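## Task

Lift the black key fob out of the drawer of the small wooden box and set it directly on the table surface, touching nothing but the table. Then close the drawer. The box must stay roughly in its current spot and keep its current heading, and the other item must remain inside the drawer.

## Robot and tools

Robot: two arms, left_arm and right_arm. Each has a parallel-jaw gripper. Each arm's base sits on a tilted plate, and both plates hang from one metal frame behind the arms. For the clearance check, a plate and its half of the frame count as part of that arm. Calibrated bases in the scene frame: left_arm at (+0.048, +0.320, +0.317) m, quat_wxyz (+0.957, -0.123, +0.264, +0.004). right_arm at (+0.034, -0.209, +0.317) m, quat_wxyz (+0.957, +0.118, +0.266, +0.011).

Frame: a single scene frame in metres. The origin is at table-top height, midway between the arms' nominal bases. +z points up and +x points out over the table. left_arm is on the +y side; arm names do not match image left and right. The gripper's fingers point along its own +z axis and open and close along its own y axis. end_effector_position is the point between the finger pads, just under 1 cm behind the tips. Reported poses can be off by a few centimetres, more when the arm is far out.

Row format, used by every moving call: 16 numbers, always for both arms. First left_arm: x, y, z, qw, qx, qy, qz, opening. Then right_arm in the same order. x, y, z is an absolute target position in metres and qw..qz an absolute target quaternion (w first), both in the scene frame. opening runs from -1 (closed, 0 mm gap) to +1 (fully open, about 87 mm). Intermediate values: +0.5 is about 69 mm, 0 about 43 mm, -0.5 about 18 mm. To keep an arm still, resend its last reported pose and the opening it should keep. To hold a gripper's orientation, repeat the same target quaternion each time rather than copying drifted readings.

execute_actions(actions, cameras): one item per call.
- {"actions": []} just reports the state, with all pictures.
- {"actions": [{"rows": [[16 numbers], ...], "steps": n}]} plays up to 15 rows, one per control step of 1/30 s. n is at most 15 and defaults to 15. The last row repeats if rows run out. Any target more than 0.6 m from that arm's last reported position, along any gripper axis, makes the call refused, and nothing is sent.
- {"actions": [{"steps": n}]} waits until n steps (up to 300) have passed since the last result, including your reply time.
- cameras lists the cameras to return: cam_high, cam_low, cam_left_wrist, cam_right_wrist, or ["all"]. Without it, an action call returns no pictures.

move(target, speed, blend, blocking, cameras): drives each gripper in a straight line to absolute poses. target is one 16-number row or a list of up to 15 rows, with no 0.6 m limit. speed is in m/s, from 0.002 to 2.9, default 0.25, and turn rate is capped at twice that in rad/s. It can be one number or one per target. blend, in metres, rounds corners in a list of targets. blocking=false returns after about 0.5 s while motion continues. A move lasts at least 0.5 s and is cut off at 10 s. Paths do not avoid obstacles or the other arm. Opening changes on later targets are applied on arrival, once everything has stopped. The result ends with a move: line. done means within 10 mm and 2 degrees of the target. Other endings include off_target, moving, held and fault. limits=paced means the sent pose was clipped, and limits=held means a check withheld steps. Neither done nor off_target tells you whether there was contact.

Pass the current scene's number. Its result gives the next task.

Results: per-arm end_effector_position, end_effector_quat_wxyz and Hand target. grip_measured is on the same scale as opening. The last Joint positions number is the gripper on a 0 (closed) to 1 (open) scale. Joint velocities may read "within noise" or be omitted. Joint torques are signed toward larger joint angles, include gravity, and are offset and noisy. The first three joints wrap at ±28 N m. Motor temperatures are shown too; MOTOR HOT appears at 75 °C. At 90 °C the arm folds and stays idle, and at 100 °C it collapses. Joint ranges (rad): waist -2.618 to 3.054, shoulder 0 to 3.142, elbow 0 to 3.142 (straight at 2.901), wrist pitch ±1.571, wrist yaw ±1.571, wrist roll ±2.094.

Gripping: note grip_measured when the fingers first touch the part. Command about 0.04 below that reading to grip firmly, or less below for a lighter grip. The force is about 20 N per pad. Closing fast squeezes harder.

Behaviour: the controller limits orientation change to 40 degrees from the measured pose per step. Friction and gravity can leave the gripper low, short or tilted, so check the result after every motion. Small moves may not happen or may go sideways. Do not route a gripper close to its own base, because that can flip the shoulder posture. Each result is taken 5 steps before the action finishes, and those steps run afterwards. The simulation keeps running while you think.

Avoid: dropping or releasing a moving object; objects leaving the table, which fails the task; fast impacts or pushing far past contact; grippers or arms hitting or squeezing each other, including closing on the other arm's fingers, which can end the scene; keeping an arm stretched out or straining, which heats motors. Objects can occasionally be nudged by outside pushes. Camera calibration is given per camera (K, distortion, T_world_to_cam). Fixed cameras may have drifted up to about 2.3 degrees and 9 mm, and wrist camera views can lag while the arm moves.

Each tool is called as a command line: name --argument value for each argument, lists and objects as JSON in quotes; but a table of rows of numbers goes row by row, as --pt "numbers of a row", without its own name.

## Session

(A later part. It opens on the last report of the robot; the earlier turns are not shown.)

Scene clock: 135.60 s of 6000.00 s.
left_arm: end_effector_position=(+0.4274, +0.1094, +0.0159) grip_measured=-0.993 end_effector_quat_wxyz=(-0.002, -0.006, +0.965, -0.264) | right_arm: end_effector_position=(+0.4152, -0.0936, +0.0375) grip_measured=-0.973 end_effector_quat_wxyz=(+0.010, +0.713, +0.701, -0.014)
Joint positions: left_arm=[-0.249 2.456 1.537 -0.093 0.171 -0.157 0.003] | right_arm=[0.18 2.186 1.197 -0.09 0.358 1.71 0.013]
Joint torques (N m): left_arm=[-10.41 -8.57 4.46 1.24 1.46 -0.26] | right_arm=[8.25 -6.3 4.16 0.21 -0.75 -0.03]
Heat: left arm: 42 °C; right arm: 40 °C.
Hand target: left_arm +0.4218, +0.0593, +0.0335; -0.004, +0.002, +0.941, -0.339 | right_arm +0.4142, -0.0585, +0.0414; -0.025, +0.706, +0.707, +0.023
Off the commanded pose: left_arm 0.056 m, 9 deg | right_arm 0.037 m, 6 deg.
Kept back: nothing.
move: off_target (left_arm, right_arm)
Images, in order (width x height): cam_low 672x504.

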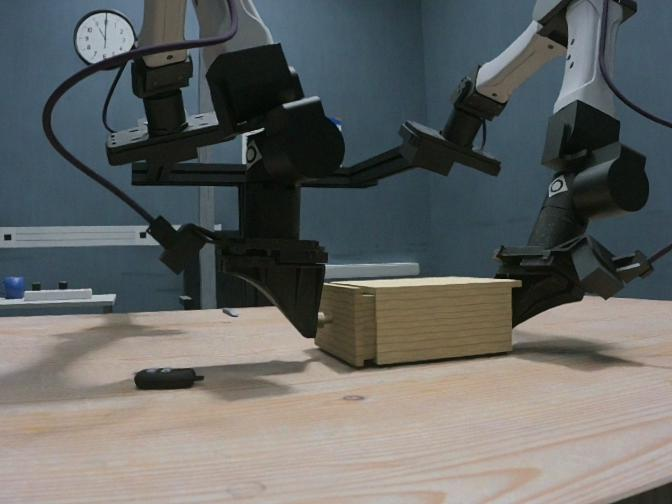

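move --target '[0.4245,0.055,0.030,0,0,0.9397,-0.342,-1,0.4165,-0.046,0.0395,-0.0247,0.7067,0.7067,0.0247,-1]' --speed 0.04 --cameras '["cam_low"]'

zoom_image --camera "cam_low" --region '[280, 240, 560, 400]'

Scene clock: 136.53 s of 6000.00 s.
left_arm: end_effector_position=(+0.4274, +0.1094, +0.0159) grip_measured=-0.993 end_effector_quat_wxyz=(-0.002, -0.006, +0.965, -0.264) | right_arm: end_effector_position=(+0.4151, -0.0932, +0.0369) grip_measured=-0.973 end_effector_quat_wxyz=(+0.016, +0.715, +0.699, -0.024)
Joint positions: left_arm=[-0.249 2.456 1.537 -0.093 0.171 -0.157 0.003] | right_arm=[0.19 2.194 1.214 -0.114 0.384 1.73 0.013]
Joint torques (N m): left_arm=[-10.45 -8.55 4.44 1.23 1.46 -0.26] | right_arm=[9.7 -6.27 4.56 0.26 -0.91 0]
Heat: left arm: 42 °C; right arm: 39 °C.
Hand target: left_arm +0.4218, +0.0593, +0.0335; -0.004, +0.002, +0.941, -0.339 | right_arm +0.4143, -0.0483, +0.0426; -0.025, +0.706, +0.707, +0.023
Off the commanded pose: left_arm 0.056 m, 9 deg | right_arm 0.047 m, 7 deg.
Kept back: nothing.
move: off_target (left_arm, right_arm)
Images, in order (width x height): cam_low 672x504.

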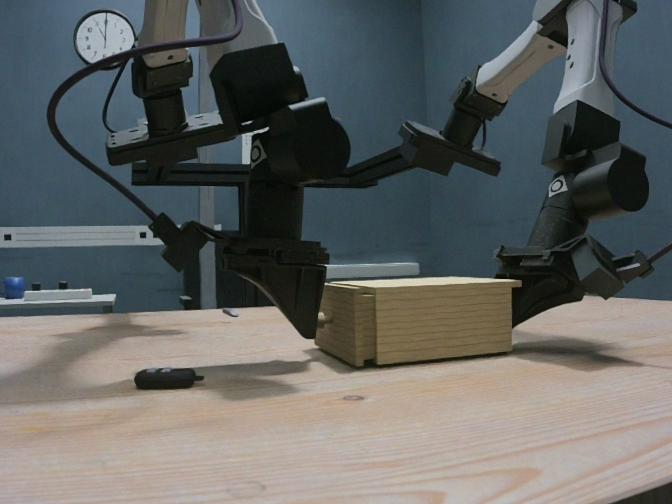

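Scaled by 1.800 from the camera's 672x504 image, which has a finer 960x720 frame.

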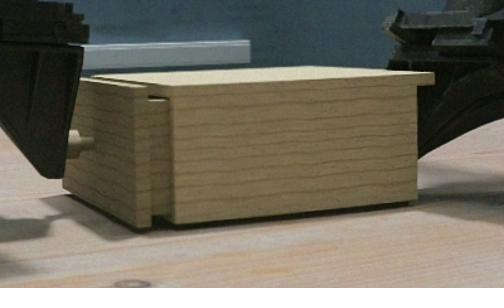

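wait --seconds 0.1

Scene clock: 137.07 s of 6000.00 s.
left_arm: end_effector_position=(+0.4274, +0.1094, +0.0159) grip_measured=-0.993 end_effector_quat_wxyz=(-0.002, -0.006, +0.965, -0.264) | right_arm: end_effector_position=(+0.4152, -0.0932, +0.0370) grip_measured=-0.973 end_effector_quat_wxyz=(+0.016, +0.715, +0.698, -0.025)
Joint positions: left_arm=[-0.249 2.456 1.537 -0.093 0.171 -0.157 0.003] | right_arm=[0.191 2.194 1.214 -0.115 0.385 1.732 0.013]
Joint torques (N m): left_arm=[-10.4 -8.49 4.4 1.23 1.47 -0.27] | right_arm=[9.63 -6.16 4.38 0.28 -0.88 0.01]
Heat: left arm: 42 °C; right arm: 39 °C.
Hand target: left_arm +0.4218, +0.0593, +0.0335; -0.004, +0.002, +0.941, -0.339 | right_arm +0.4144, -0.0483, +0.0426; -0.025, +0.706, +0.707, +0.023
Off the commanded pose: left_arm 0.056 m, 9 deg | right_arm 0.047 m, 7 deg.
Steps of this call (1-16: nothing new was sent). Readings (end_effector_position of left_arm | right_arm):
1: (+0.4274, +0.1094, +0.0159) | (+0.4151, -0.0932, +0.0369)
2: (+0.4274, +0.1094, +0.0159) | (+0.4153, -0.0932, +0.0370)
4: (+0.4274, +0.1094, +0.0159) | (+0.4153, -0.0931, +0.0370)
8: (+0.4274, +0.1094, +0.0159) | (+0.4152, -0.0931, +0.0370)
16: the state above
camera_calibration:
cam_left_wrist: T_world_to_cam=[[0.009487, -0.867276, 0.497738, 0.080965], [-0.659978, 0.368516, 0.654694, 0.25609], [-0.751225, -0.334707, -0.568887, 0.507604], [0, 0, 0, 1]] pos_world=[0.549571, 0.145744, 0.0808088]
cam_right_wrist: T_world_to_cam=[[-0.999927, 0.00407534, 0.0114014, 0.413341], [0.0111219, 0.681361, 0.731863, 0.0515256], [-0.00478589, 0.731936, -0.681356, 0.23185], [0, 0, 0, 1]] pos_world=[0.413847, -0.206491, 0.11555]

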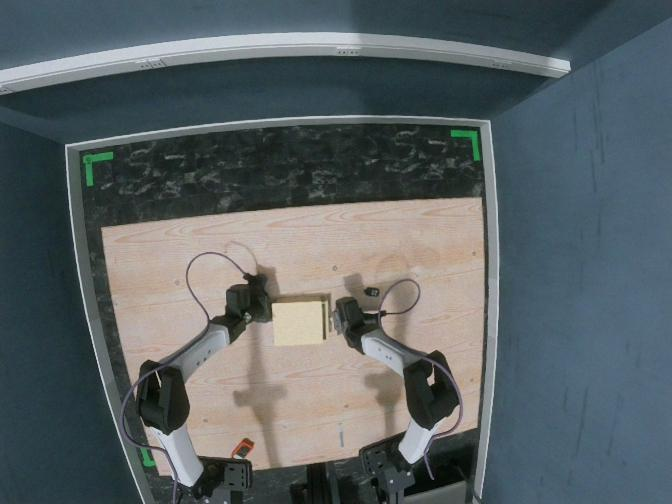

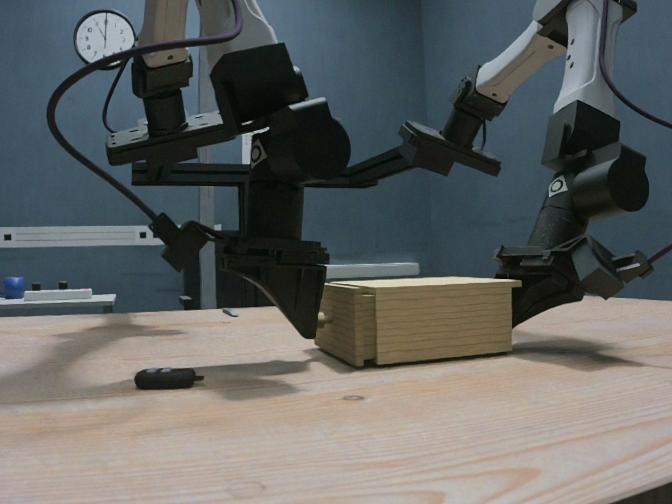

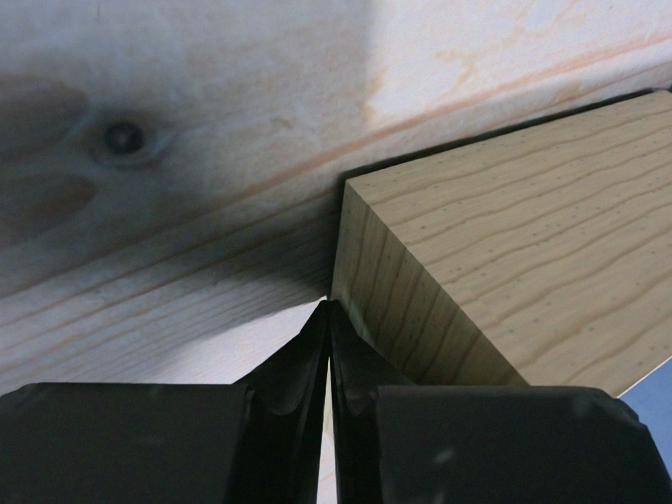

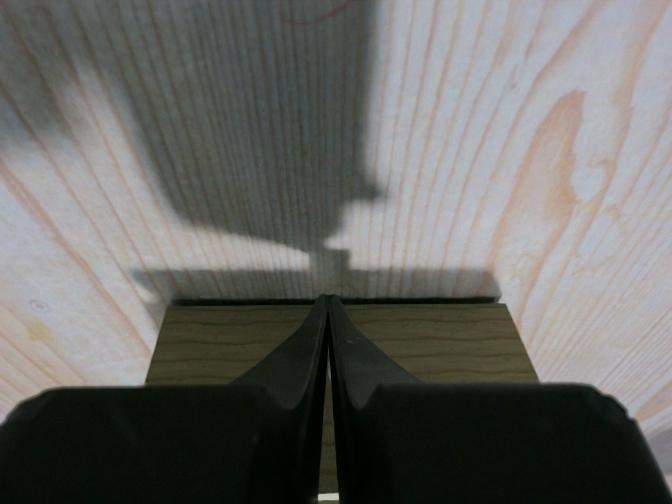

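zoom_image --camera "cam_low" --region '[310, 265, 410, 340]'

zoom_image --camera "cam_high" --region '[260, 280, 360, 355]'

Scaled by 5.040 from the camera's 672x504 image, which has a finer 960x720 frame.

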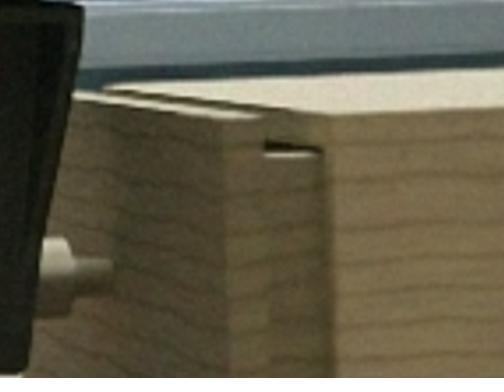

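Scaled by 5.040 from the camera's 672x504 image, which has a finer 960x720 frame.

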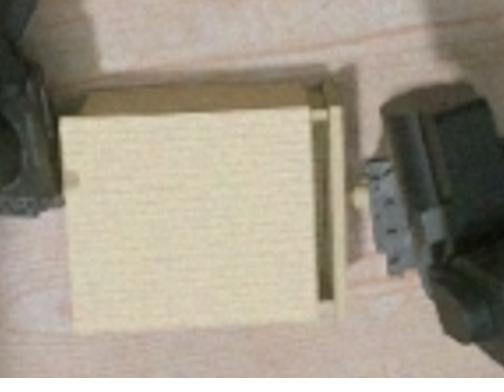

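move --pt "0.4265 0.104 0.020 -0.002 -0.006 0.955 -0.297 -1 0.415 -0.100 0.0385 -0.0247 0.7067 0.7067 0.0247 -1" --pt "0.4265 0.104 0.020 -0.002 -0.006 0.955 -0.297 -1 0.413 -0.145 0.045 -0.0247 0.7067 0.7067 0.0247 -1" --pt "0.4265 0.104 0.020 -0.002 -0.006 0.955 -0.297 -1 0.415 -0.125 0.170 0.0862 0.7018 0.7018 -0.0862 -1" --speed 0.2 --cameras '["cam_low", "cam_right_wrist", "cam_high"]'

Scene clock: 143.50 s of 6000.00 s.
left_arm: end_effector_position=(+0.4272, +0.1122, +0.0149) grip_measured=-0.993 end_effector_quat_wxyz=(-0.002, -0.006, +0.963, -0.270) | right_arm: end_effector_position=(+0.4005, -0.1230, +0.1571) grip_measured=-0.973 end_effector_quat_wxyz=(+0.070, +0.695, +0.709, -0.098)
Joint positions: left_arm=[-0.238 2.456 1.533 -0.09 0.189 -0.148 0.003] | right_arm=[0.319 1.814 1.12 -0.535 0.607 1.856 0.013]
Joint torques (N m): left_arm=[-4.93 -10.96 2.33 0.88 0.81 0.18] | right_arm=[4.68 -9.89 6 -0.22 0.38 -0.01]
Heat: left arm: 44 °C; right arm: 40 °C.
Hand target: left_arm +0.4265, +0.1042, +0.0202; -0.002, -0.006, +0.955, -0.296 | right_arm +0.4148, -0.1250, +0.1699; +0.086, +0.702, +0.702, -0.086
Off the commanded pose: left_arm 0.010 m, 3 deg | right_arm 0.019 m, 3 deg.
Kept back: nothing.
move: off_target (left_arm, right_arm)
camera_calibration:
cam_right_wrist: T_world_to_cam=[[-0.998336, -0.0361635, 0.0449218, 0.386622], [-0.00206559, 0.800876, 0.598826, 0.0249608], [-0.0576325, 0.597737, -0.799618, 0.358692], [0, 0, 0, 1]] pos_world=[0.406703, -0.220412, 0.254502]
Images, in order (width x height): cam_high 672x504, cam_low 672x504, cam_right_wrist 672x504.

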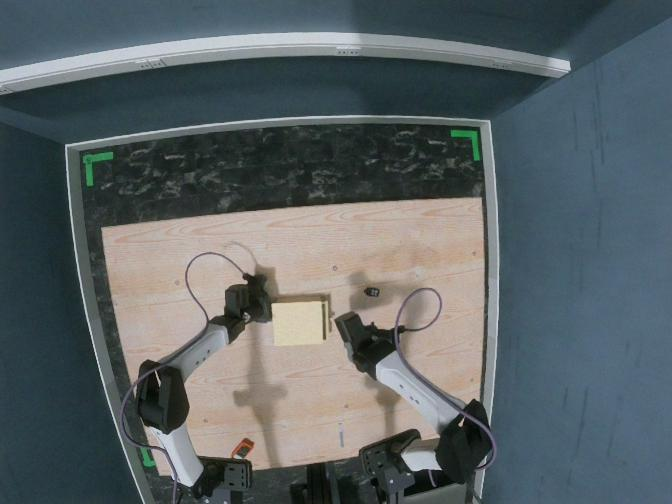

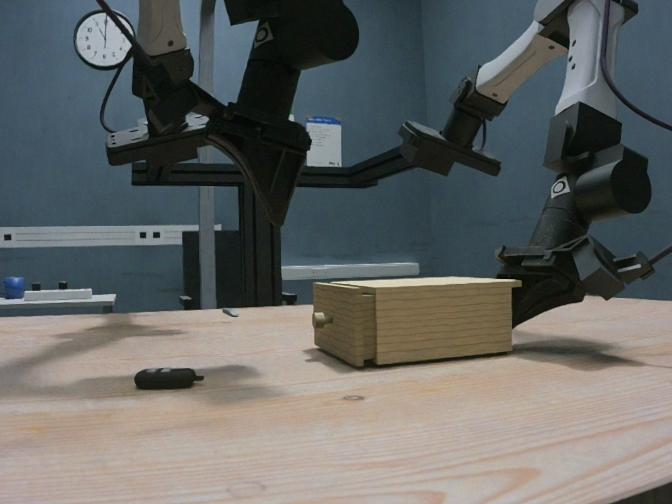

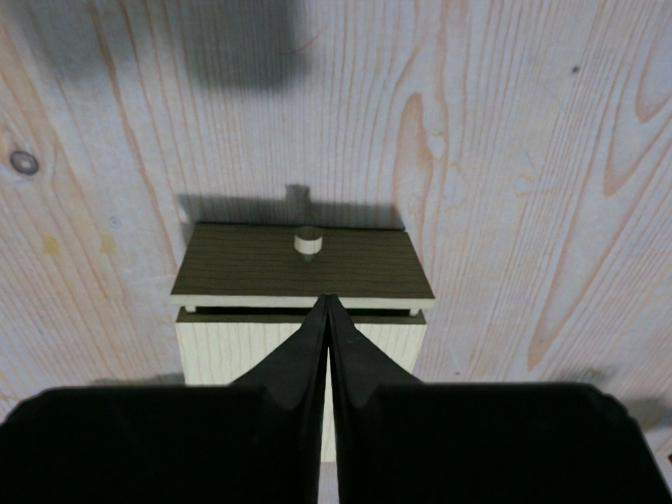

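zoom_image --camera "cam_right_wrist" --region '[150, 210, 460, 340]'

zoom_image --camera "cam_low" --region '[300, 260, 540, 380]'

Scaled by 1.626 from the camera's 672x504 image, which has a finer 960x720 frame.

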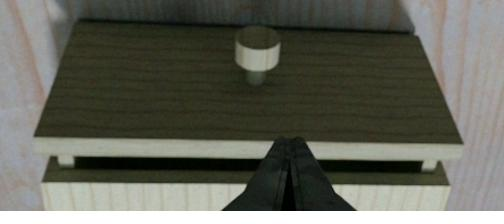

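Scaled by 2.100 from the camera's 672x504 image, which has a finer 960x720 frame.

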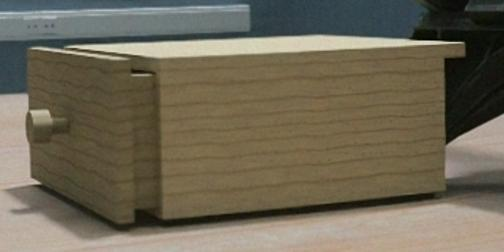

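move --pt "0.4265 0.104 0.020 -0.002 -0.006 0.955 -0.297 -1 0.416 -0.142 0.070 -0.0364 0.7061 0.7061 0.0364 -1" --pt "0.4265 0.104 0.020 -0.002 -0.006 0.955 -0.297 -1 0.414 -0.118 0.037 -0.0364 0.7061 0.7061 0.0364 -1" --speed 0.2 --cameras '["cam_low", "cam_right_wrist"]'

Scene clock: 146.80 s of 6000.00 s.
left_arm: end_effector_position=(+0.4272, +0.1123, +0.0149) grip_measured=-0.993 end_effector_quat_wxyz=(-0.002, -0.006, +0.963, -0.270) | right_arm: end_effector_position=(+0.4102, -0.1231, +0.0399) grip_measured=-0.973 end_effector_quat_wxyz=(-0.039, +0.706, +0.707, +0.030)
Joint positions: left_arm=[-0.238 2.456 1.533 -0.09 0.189 -0.148 0.003] | right_arm=[0.048 2.134 1.137 -0.049 0.161 1.572 0.013]
Joint torques (N m): left_arm=[-4.89 -10.99 2.33 0.88 0.82 0.18] | right_arm=[4.25 -7.09 3.48 0.25 0 -0.06]
Heat: left arm: 45 °C; right arm: 40 °C.
Hand target: left_arm +0.4265, +0.1043, +0.0202; -0.002, -0.006, +0.955, -0.296 | right_arm +0.4139, -0.1180, +0.0372; -0.036, +0.706, +0.706, +0.036
Off the commanded pose: left_arm 0.010 m, 3 deg | right_arm 0.007 m, 1 deg.
Kept back: nothing.
move: off_target (left_arm)
camera_calibration:
cam_right_wrist: T_world_to_cam=[[-0.999726, -0.0217897, 0.00855797, 0.405292], [-0.00511321, 0.559988, 0.828485, 0.0576403], [-0.0228448, 0.828214, -0.559946, 0.270087], [0, 0, 0, 1]] pos_world=[0.411646, -0.247137, 0.100012]
Images, in order (width x height): cam_low 672x504, cam_right_wrist 672x504.

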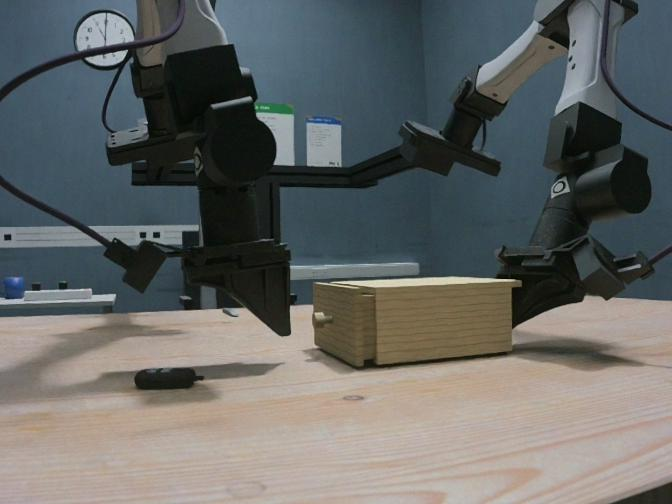

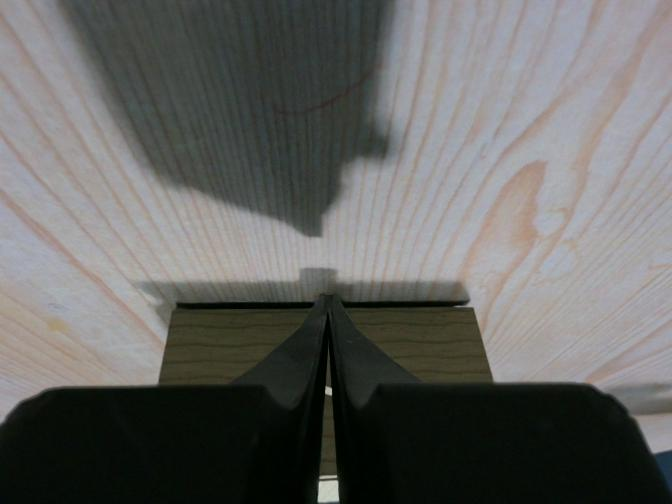

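move --pt "0.4265 0.080 0.026 -0.002 -0.006 0.955 -0.297 -1 0.414 -0.085 0.0375 -0.0364 0.7061 0.7061 0.0364 -1" --pt "0.4265 0.060 0.028 -0.002 -0.006 0.955 -0.297 -1 0.4145 -0.055 0.0375 -0.0364 0.7061 0.7061 0.0364 -1" --speed 0.06 --cameras '["cam_low", "cam_right_wrist"]'

Scene clock: 148.43 s of 6000.00 s.
left_arm: end_effector_position=(+0.4306, +0.1065, +0.0175) grip_measured=-0.993 end_effector_quat_wxyz=(-0.001, -0.010, +0.970, -0.244) | right_arm: end_effector_position=(+0.4131, -0.0965, +0.0343) grip_measured=-0.973 end_effector_quat_wxyz=(-0.002, +0.715, +0.699, -0.006)
Joint positions: left_arm=[-0.269 2.456 1.554 -0.112 0.12 -0.181 0.003] | right_arm=[0.158 2.189 1.189 -0.075 0.319 1.696 0.013]
Joint torques (N m): left_arm=[-10.55 -8.77 4.52 1.11 0.97 -0.3] | right_arm=[9.09 -6.3 4.29 0.26 -0.77 0.02]
Heat: left arm: 45 °C; right arm: 39 °C.
Hand target: left_arm +0.4244, +0.0628, +0.0304; -0.004, -0.005, +0.955, -0.296 | right_arm +0.4128, -0.0568, +0.0398; -0.037, +0.706, +0.707, +0.035
Off the commanded pose: left_arm 0.048 m, 6 deg | right_arm 0.042 m, 6 deg.
Kept back: nothing.
move: off_target (left_arm, right_arm)
camera_calibration:
cam_right_wrist: T_world_to_cam=[[-0.999956, 0.00227333, 0.00908283, 0.411243], [0.00841965, 0.642678, 0.76609, 0.052006], [-0.00409576, 0.766133, -0.642669, 0.234094], [0, 0, 0, 1]] pos_world=[0.411746, -0.213705, 0.106868]
Images, in order (width x height): cam_low 672x504, cam_right_wrist 672x504.

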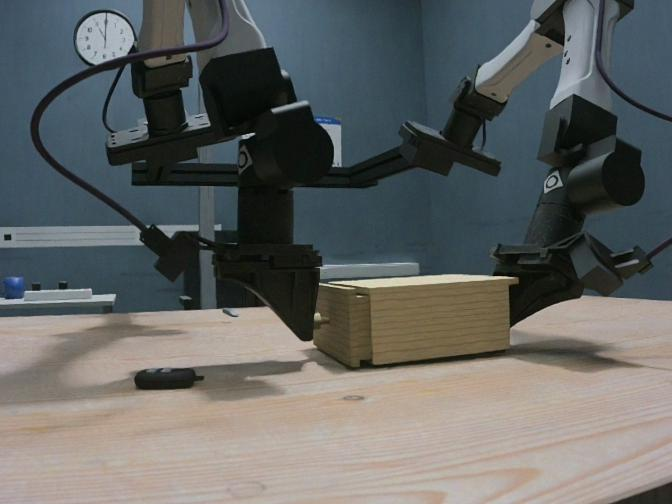

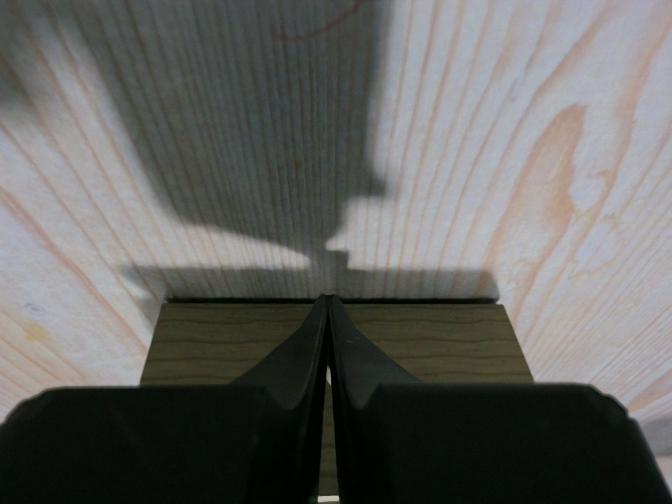

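move --target '[0.4245,0.048,0.032,-0.002,-0.006,0.955,-0.297,-1,0.4145,-0.038,0.0395,-0.0364,0.7061,0.7061,0.0364,-1]' --speed 0.04 --cameras '["cam_low"]'

zoom_image --camera "cam_low" --region '[300, 260, 540, 380]'

Scene clock: 150.43 s of 6000.00 s.
left_arm: end_effector_position=(+0.4340, +0.0980, +0.0203) grip_measured=-0.993 end_effector_quat_wxyz=(+0.006, -0.012, +0.971, -0.239) | right_arm: end_effector_position=(+0.4087, -0.0895, +0.0342) grip_measured=-0.973 end_effector_quat_wxyz=(+0.005, +0.714, +0.700, -0.022)
Joint positions: left_arm=[-0.292 2.457 1.561 -0.102 0.095 -0.202 0.003] | right_arm=[0.19 2.202 1.204 -0.105 0.364 1.73 0.013]
Joint torques (N m): left_arm=[-11.15 -8.64 4.45 1.06 1.04 -0.33] | right_arm=[10.17 -6.39 4.55 0.29 -1.01 0.06]
Heat: left arm: 45 °C; right arm: 39 °C.
Hand target: left_arm +0.4223, +0.0514, +0.0344; -0.004, -0.005, +0.955, -0.295 | right_arm +0.4121, -0.0407, +0.0432; -0.037, +0.705, +0.707, +0.034
Off the commanded pose: left_arm 0.052 m, 7 deg | right_arm 0.052 m, 8 deg.
Kept back: nothing.
move: off_target (left_arm, right_arm)
Images, in order (width x height): cam_low 672x504.

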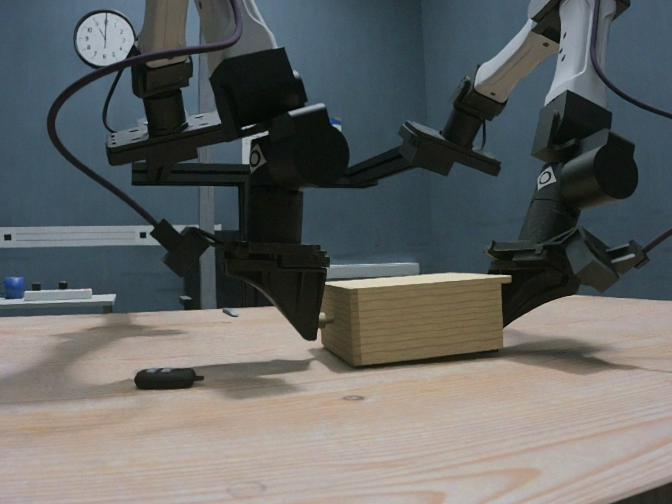

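Scaled by 2.100 from the camera's 672x504 image, which has a finer 960x720 frame.

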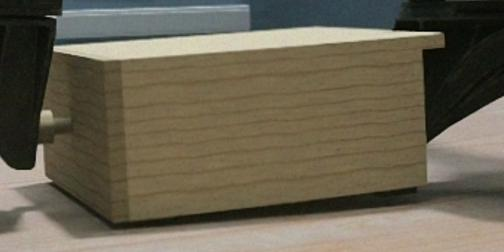

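move --pt "0.433 0.098 0.022 0.003 -0.010 0.965 -0.262 -1 0.410 -0.089 0.036 -0.010 0.709 0.705 0.005 -1" --pt "0.433 0.112 0.024 0.003 -0.010 0.965 -0.262 -1 0.410 -0.150 0.050 -0.0247 0.7067 0.7067 0.0247 -1" --pt "0.433 0.150 0.040 0 0 0.9397 -0.342 -1 0.413 -0.150 0.170 0.0862 0.7018 0.7018 -0.0862 -1" --speed 0.2 --cameras '["cam_low", "cam_right_wrist", "cam_high", "cam_left_wrist"]'

Scene clock: 153.03 s of 6000.00 s.
left_arm: end_effector_position=(+0.4228, +0.1452, +0.0294) grip_measured=-0.993 end_effector_quat_wxyz=(-0.012, -0.002, +0.942, -0.337) | right_arm: end_effector_position=(+0.3978, -0.1478, +0.1566) grip_measured=-0.973 end_effector_quat_wxyz=(+0.068, +0.695, +0.709, -0.098)
Joint positions: left_arm=[-0.129 2.394 1.473 -0.129 0.387 -0.045 0.003] | right_arm=[0.251 1.763 1.069 -0.495 0.581 1.781 0.013]
Joint torques (N m): left_arm=[-3.47 -13.49 2.29 0.51 0.52 0.3] | right_arm=[4.18 -9.96 6.08 -0.18 0.37 -0.03]
Motor temperatures (°C): left_arm=[30 47 37 29 26 27 23] | right_arm=[28 40 30 29 28 28 28]
Heat: left arm: 47 °C; right arm: 40 °C.
Hand target: left_arm +0.4329, +0.1498, +0.0397; +0.000, +0.000, +0.940, -0.342 | right_arm +0.4126, -0.1500, +0.1698; +0.086, +0.702, +0.702, -0.086
Off the commanded pose: left_arm 0.015 m, 2 deg | right_arm 0.020 m, 3 deg.
Kept back: nothing.
move: off_target (left_arm, right_arm)
camera_calibration:
cam_left_wrist: T_world_to_cam=[[0.00907906, -0.781328, 0.624055, 0.0892926], [-0.644244, 0.472725, 0.601233, 0.21065], [-0.764766, -0.407502, -0.499074, 0.538049], [0, 0, 0, 1]] pos_world=[0.546381, 0.189443, 0.0861526]
cam_right_wrist: T_world_to_cam=[[-0.998215, -0.0356311, 0.0479293, 0.382571], [0.000251134, 0.80002, 0.599973, 0.0438757], [-0.0597221, 0.598914, -0.798583, 0.373742], [0, 0, 0, 1]] pos_world=[0.404197, -0.245309, 0.253803]

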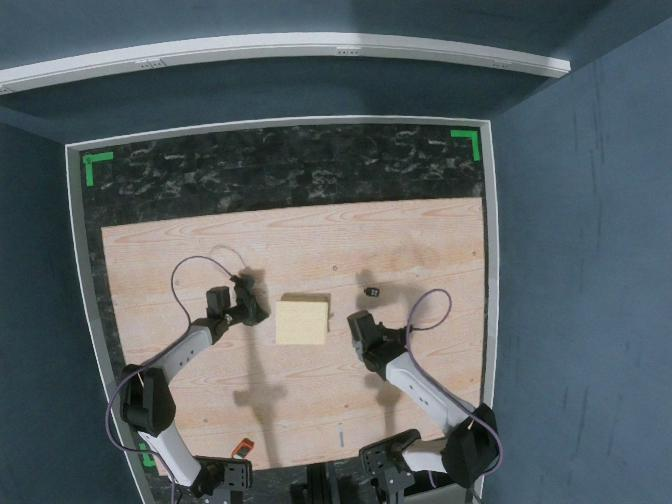

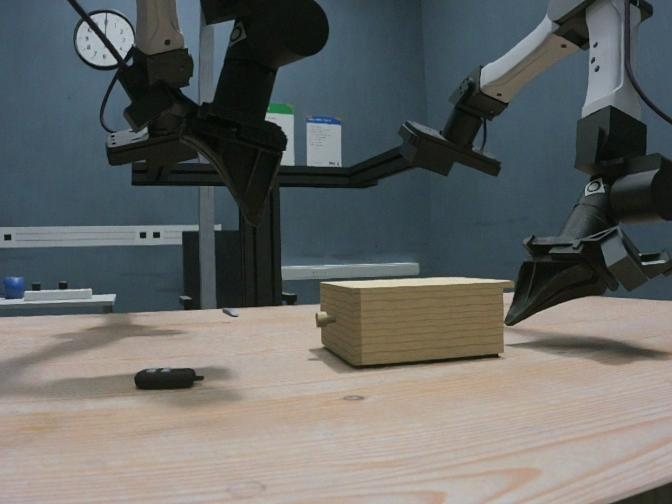

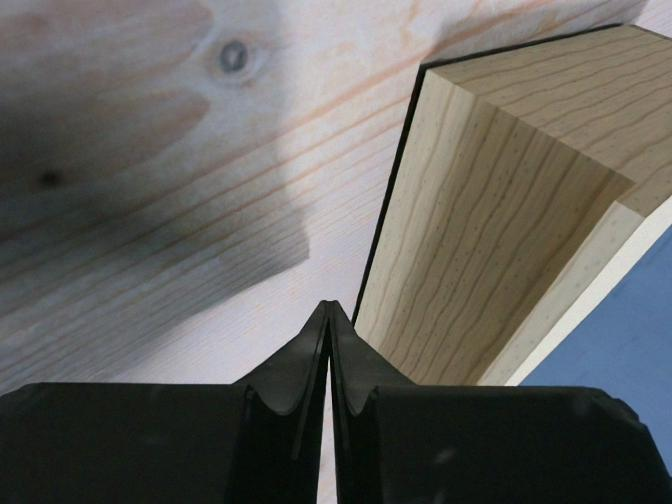

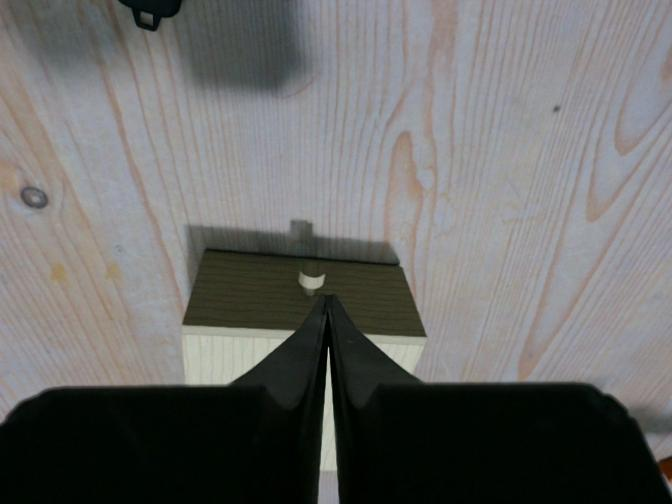

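zoom_image --camera "cam_right_wrist" --region '[160, 220, 460, 400]'

zoom_image --camera "cam_low" --region '[300, 260, 420, 380]'

zoom_image --camera "cam_high" --region '[260, 270, 390, 360]'

Scaled by 1.680 from the camera's 672x504 image, which has a finer 960x720 frame.

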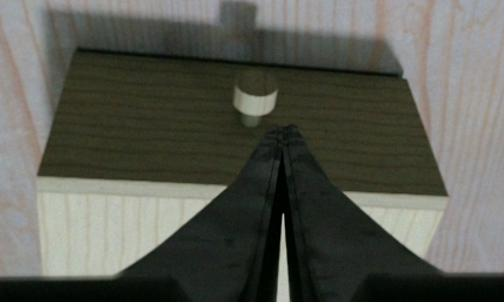

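Scaled by 4.200 from the camera's 672x504 image, which has a finer 960x720 frame.

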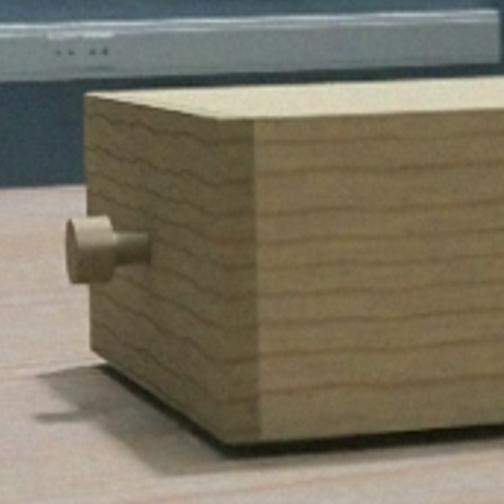

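Scaled by 3.877 from the camera's 672x504 image, which has a finer 960x720 frame.

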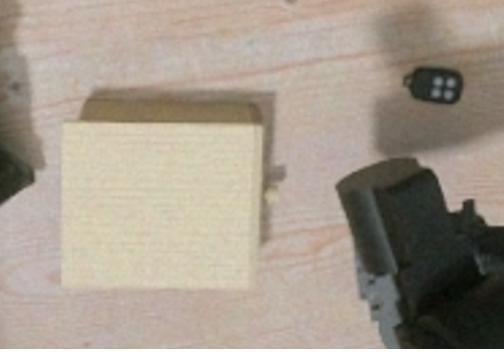

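finished_scene --scene 1

The scene is finished: the task was done.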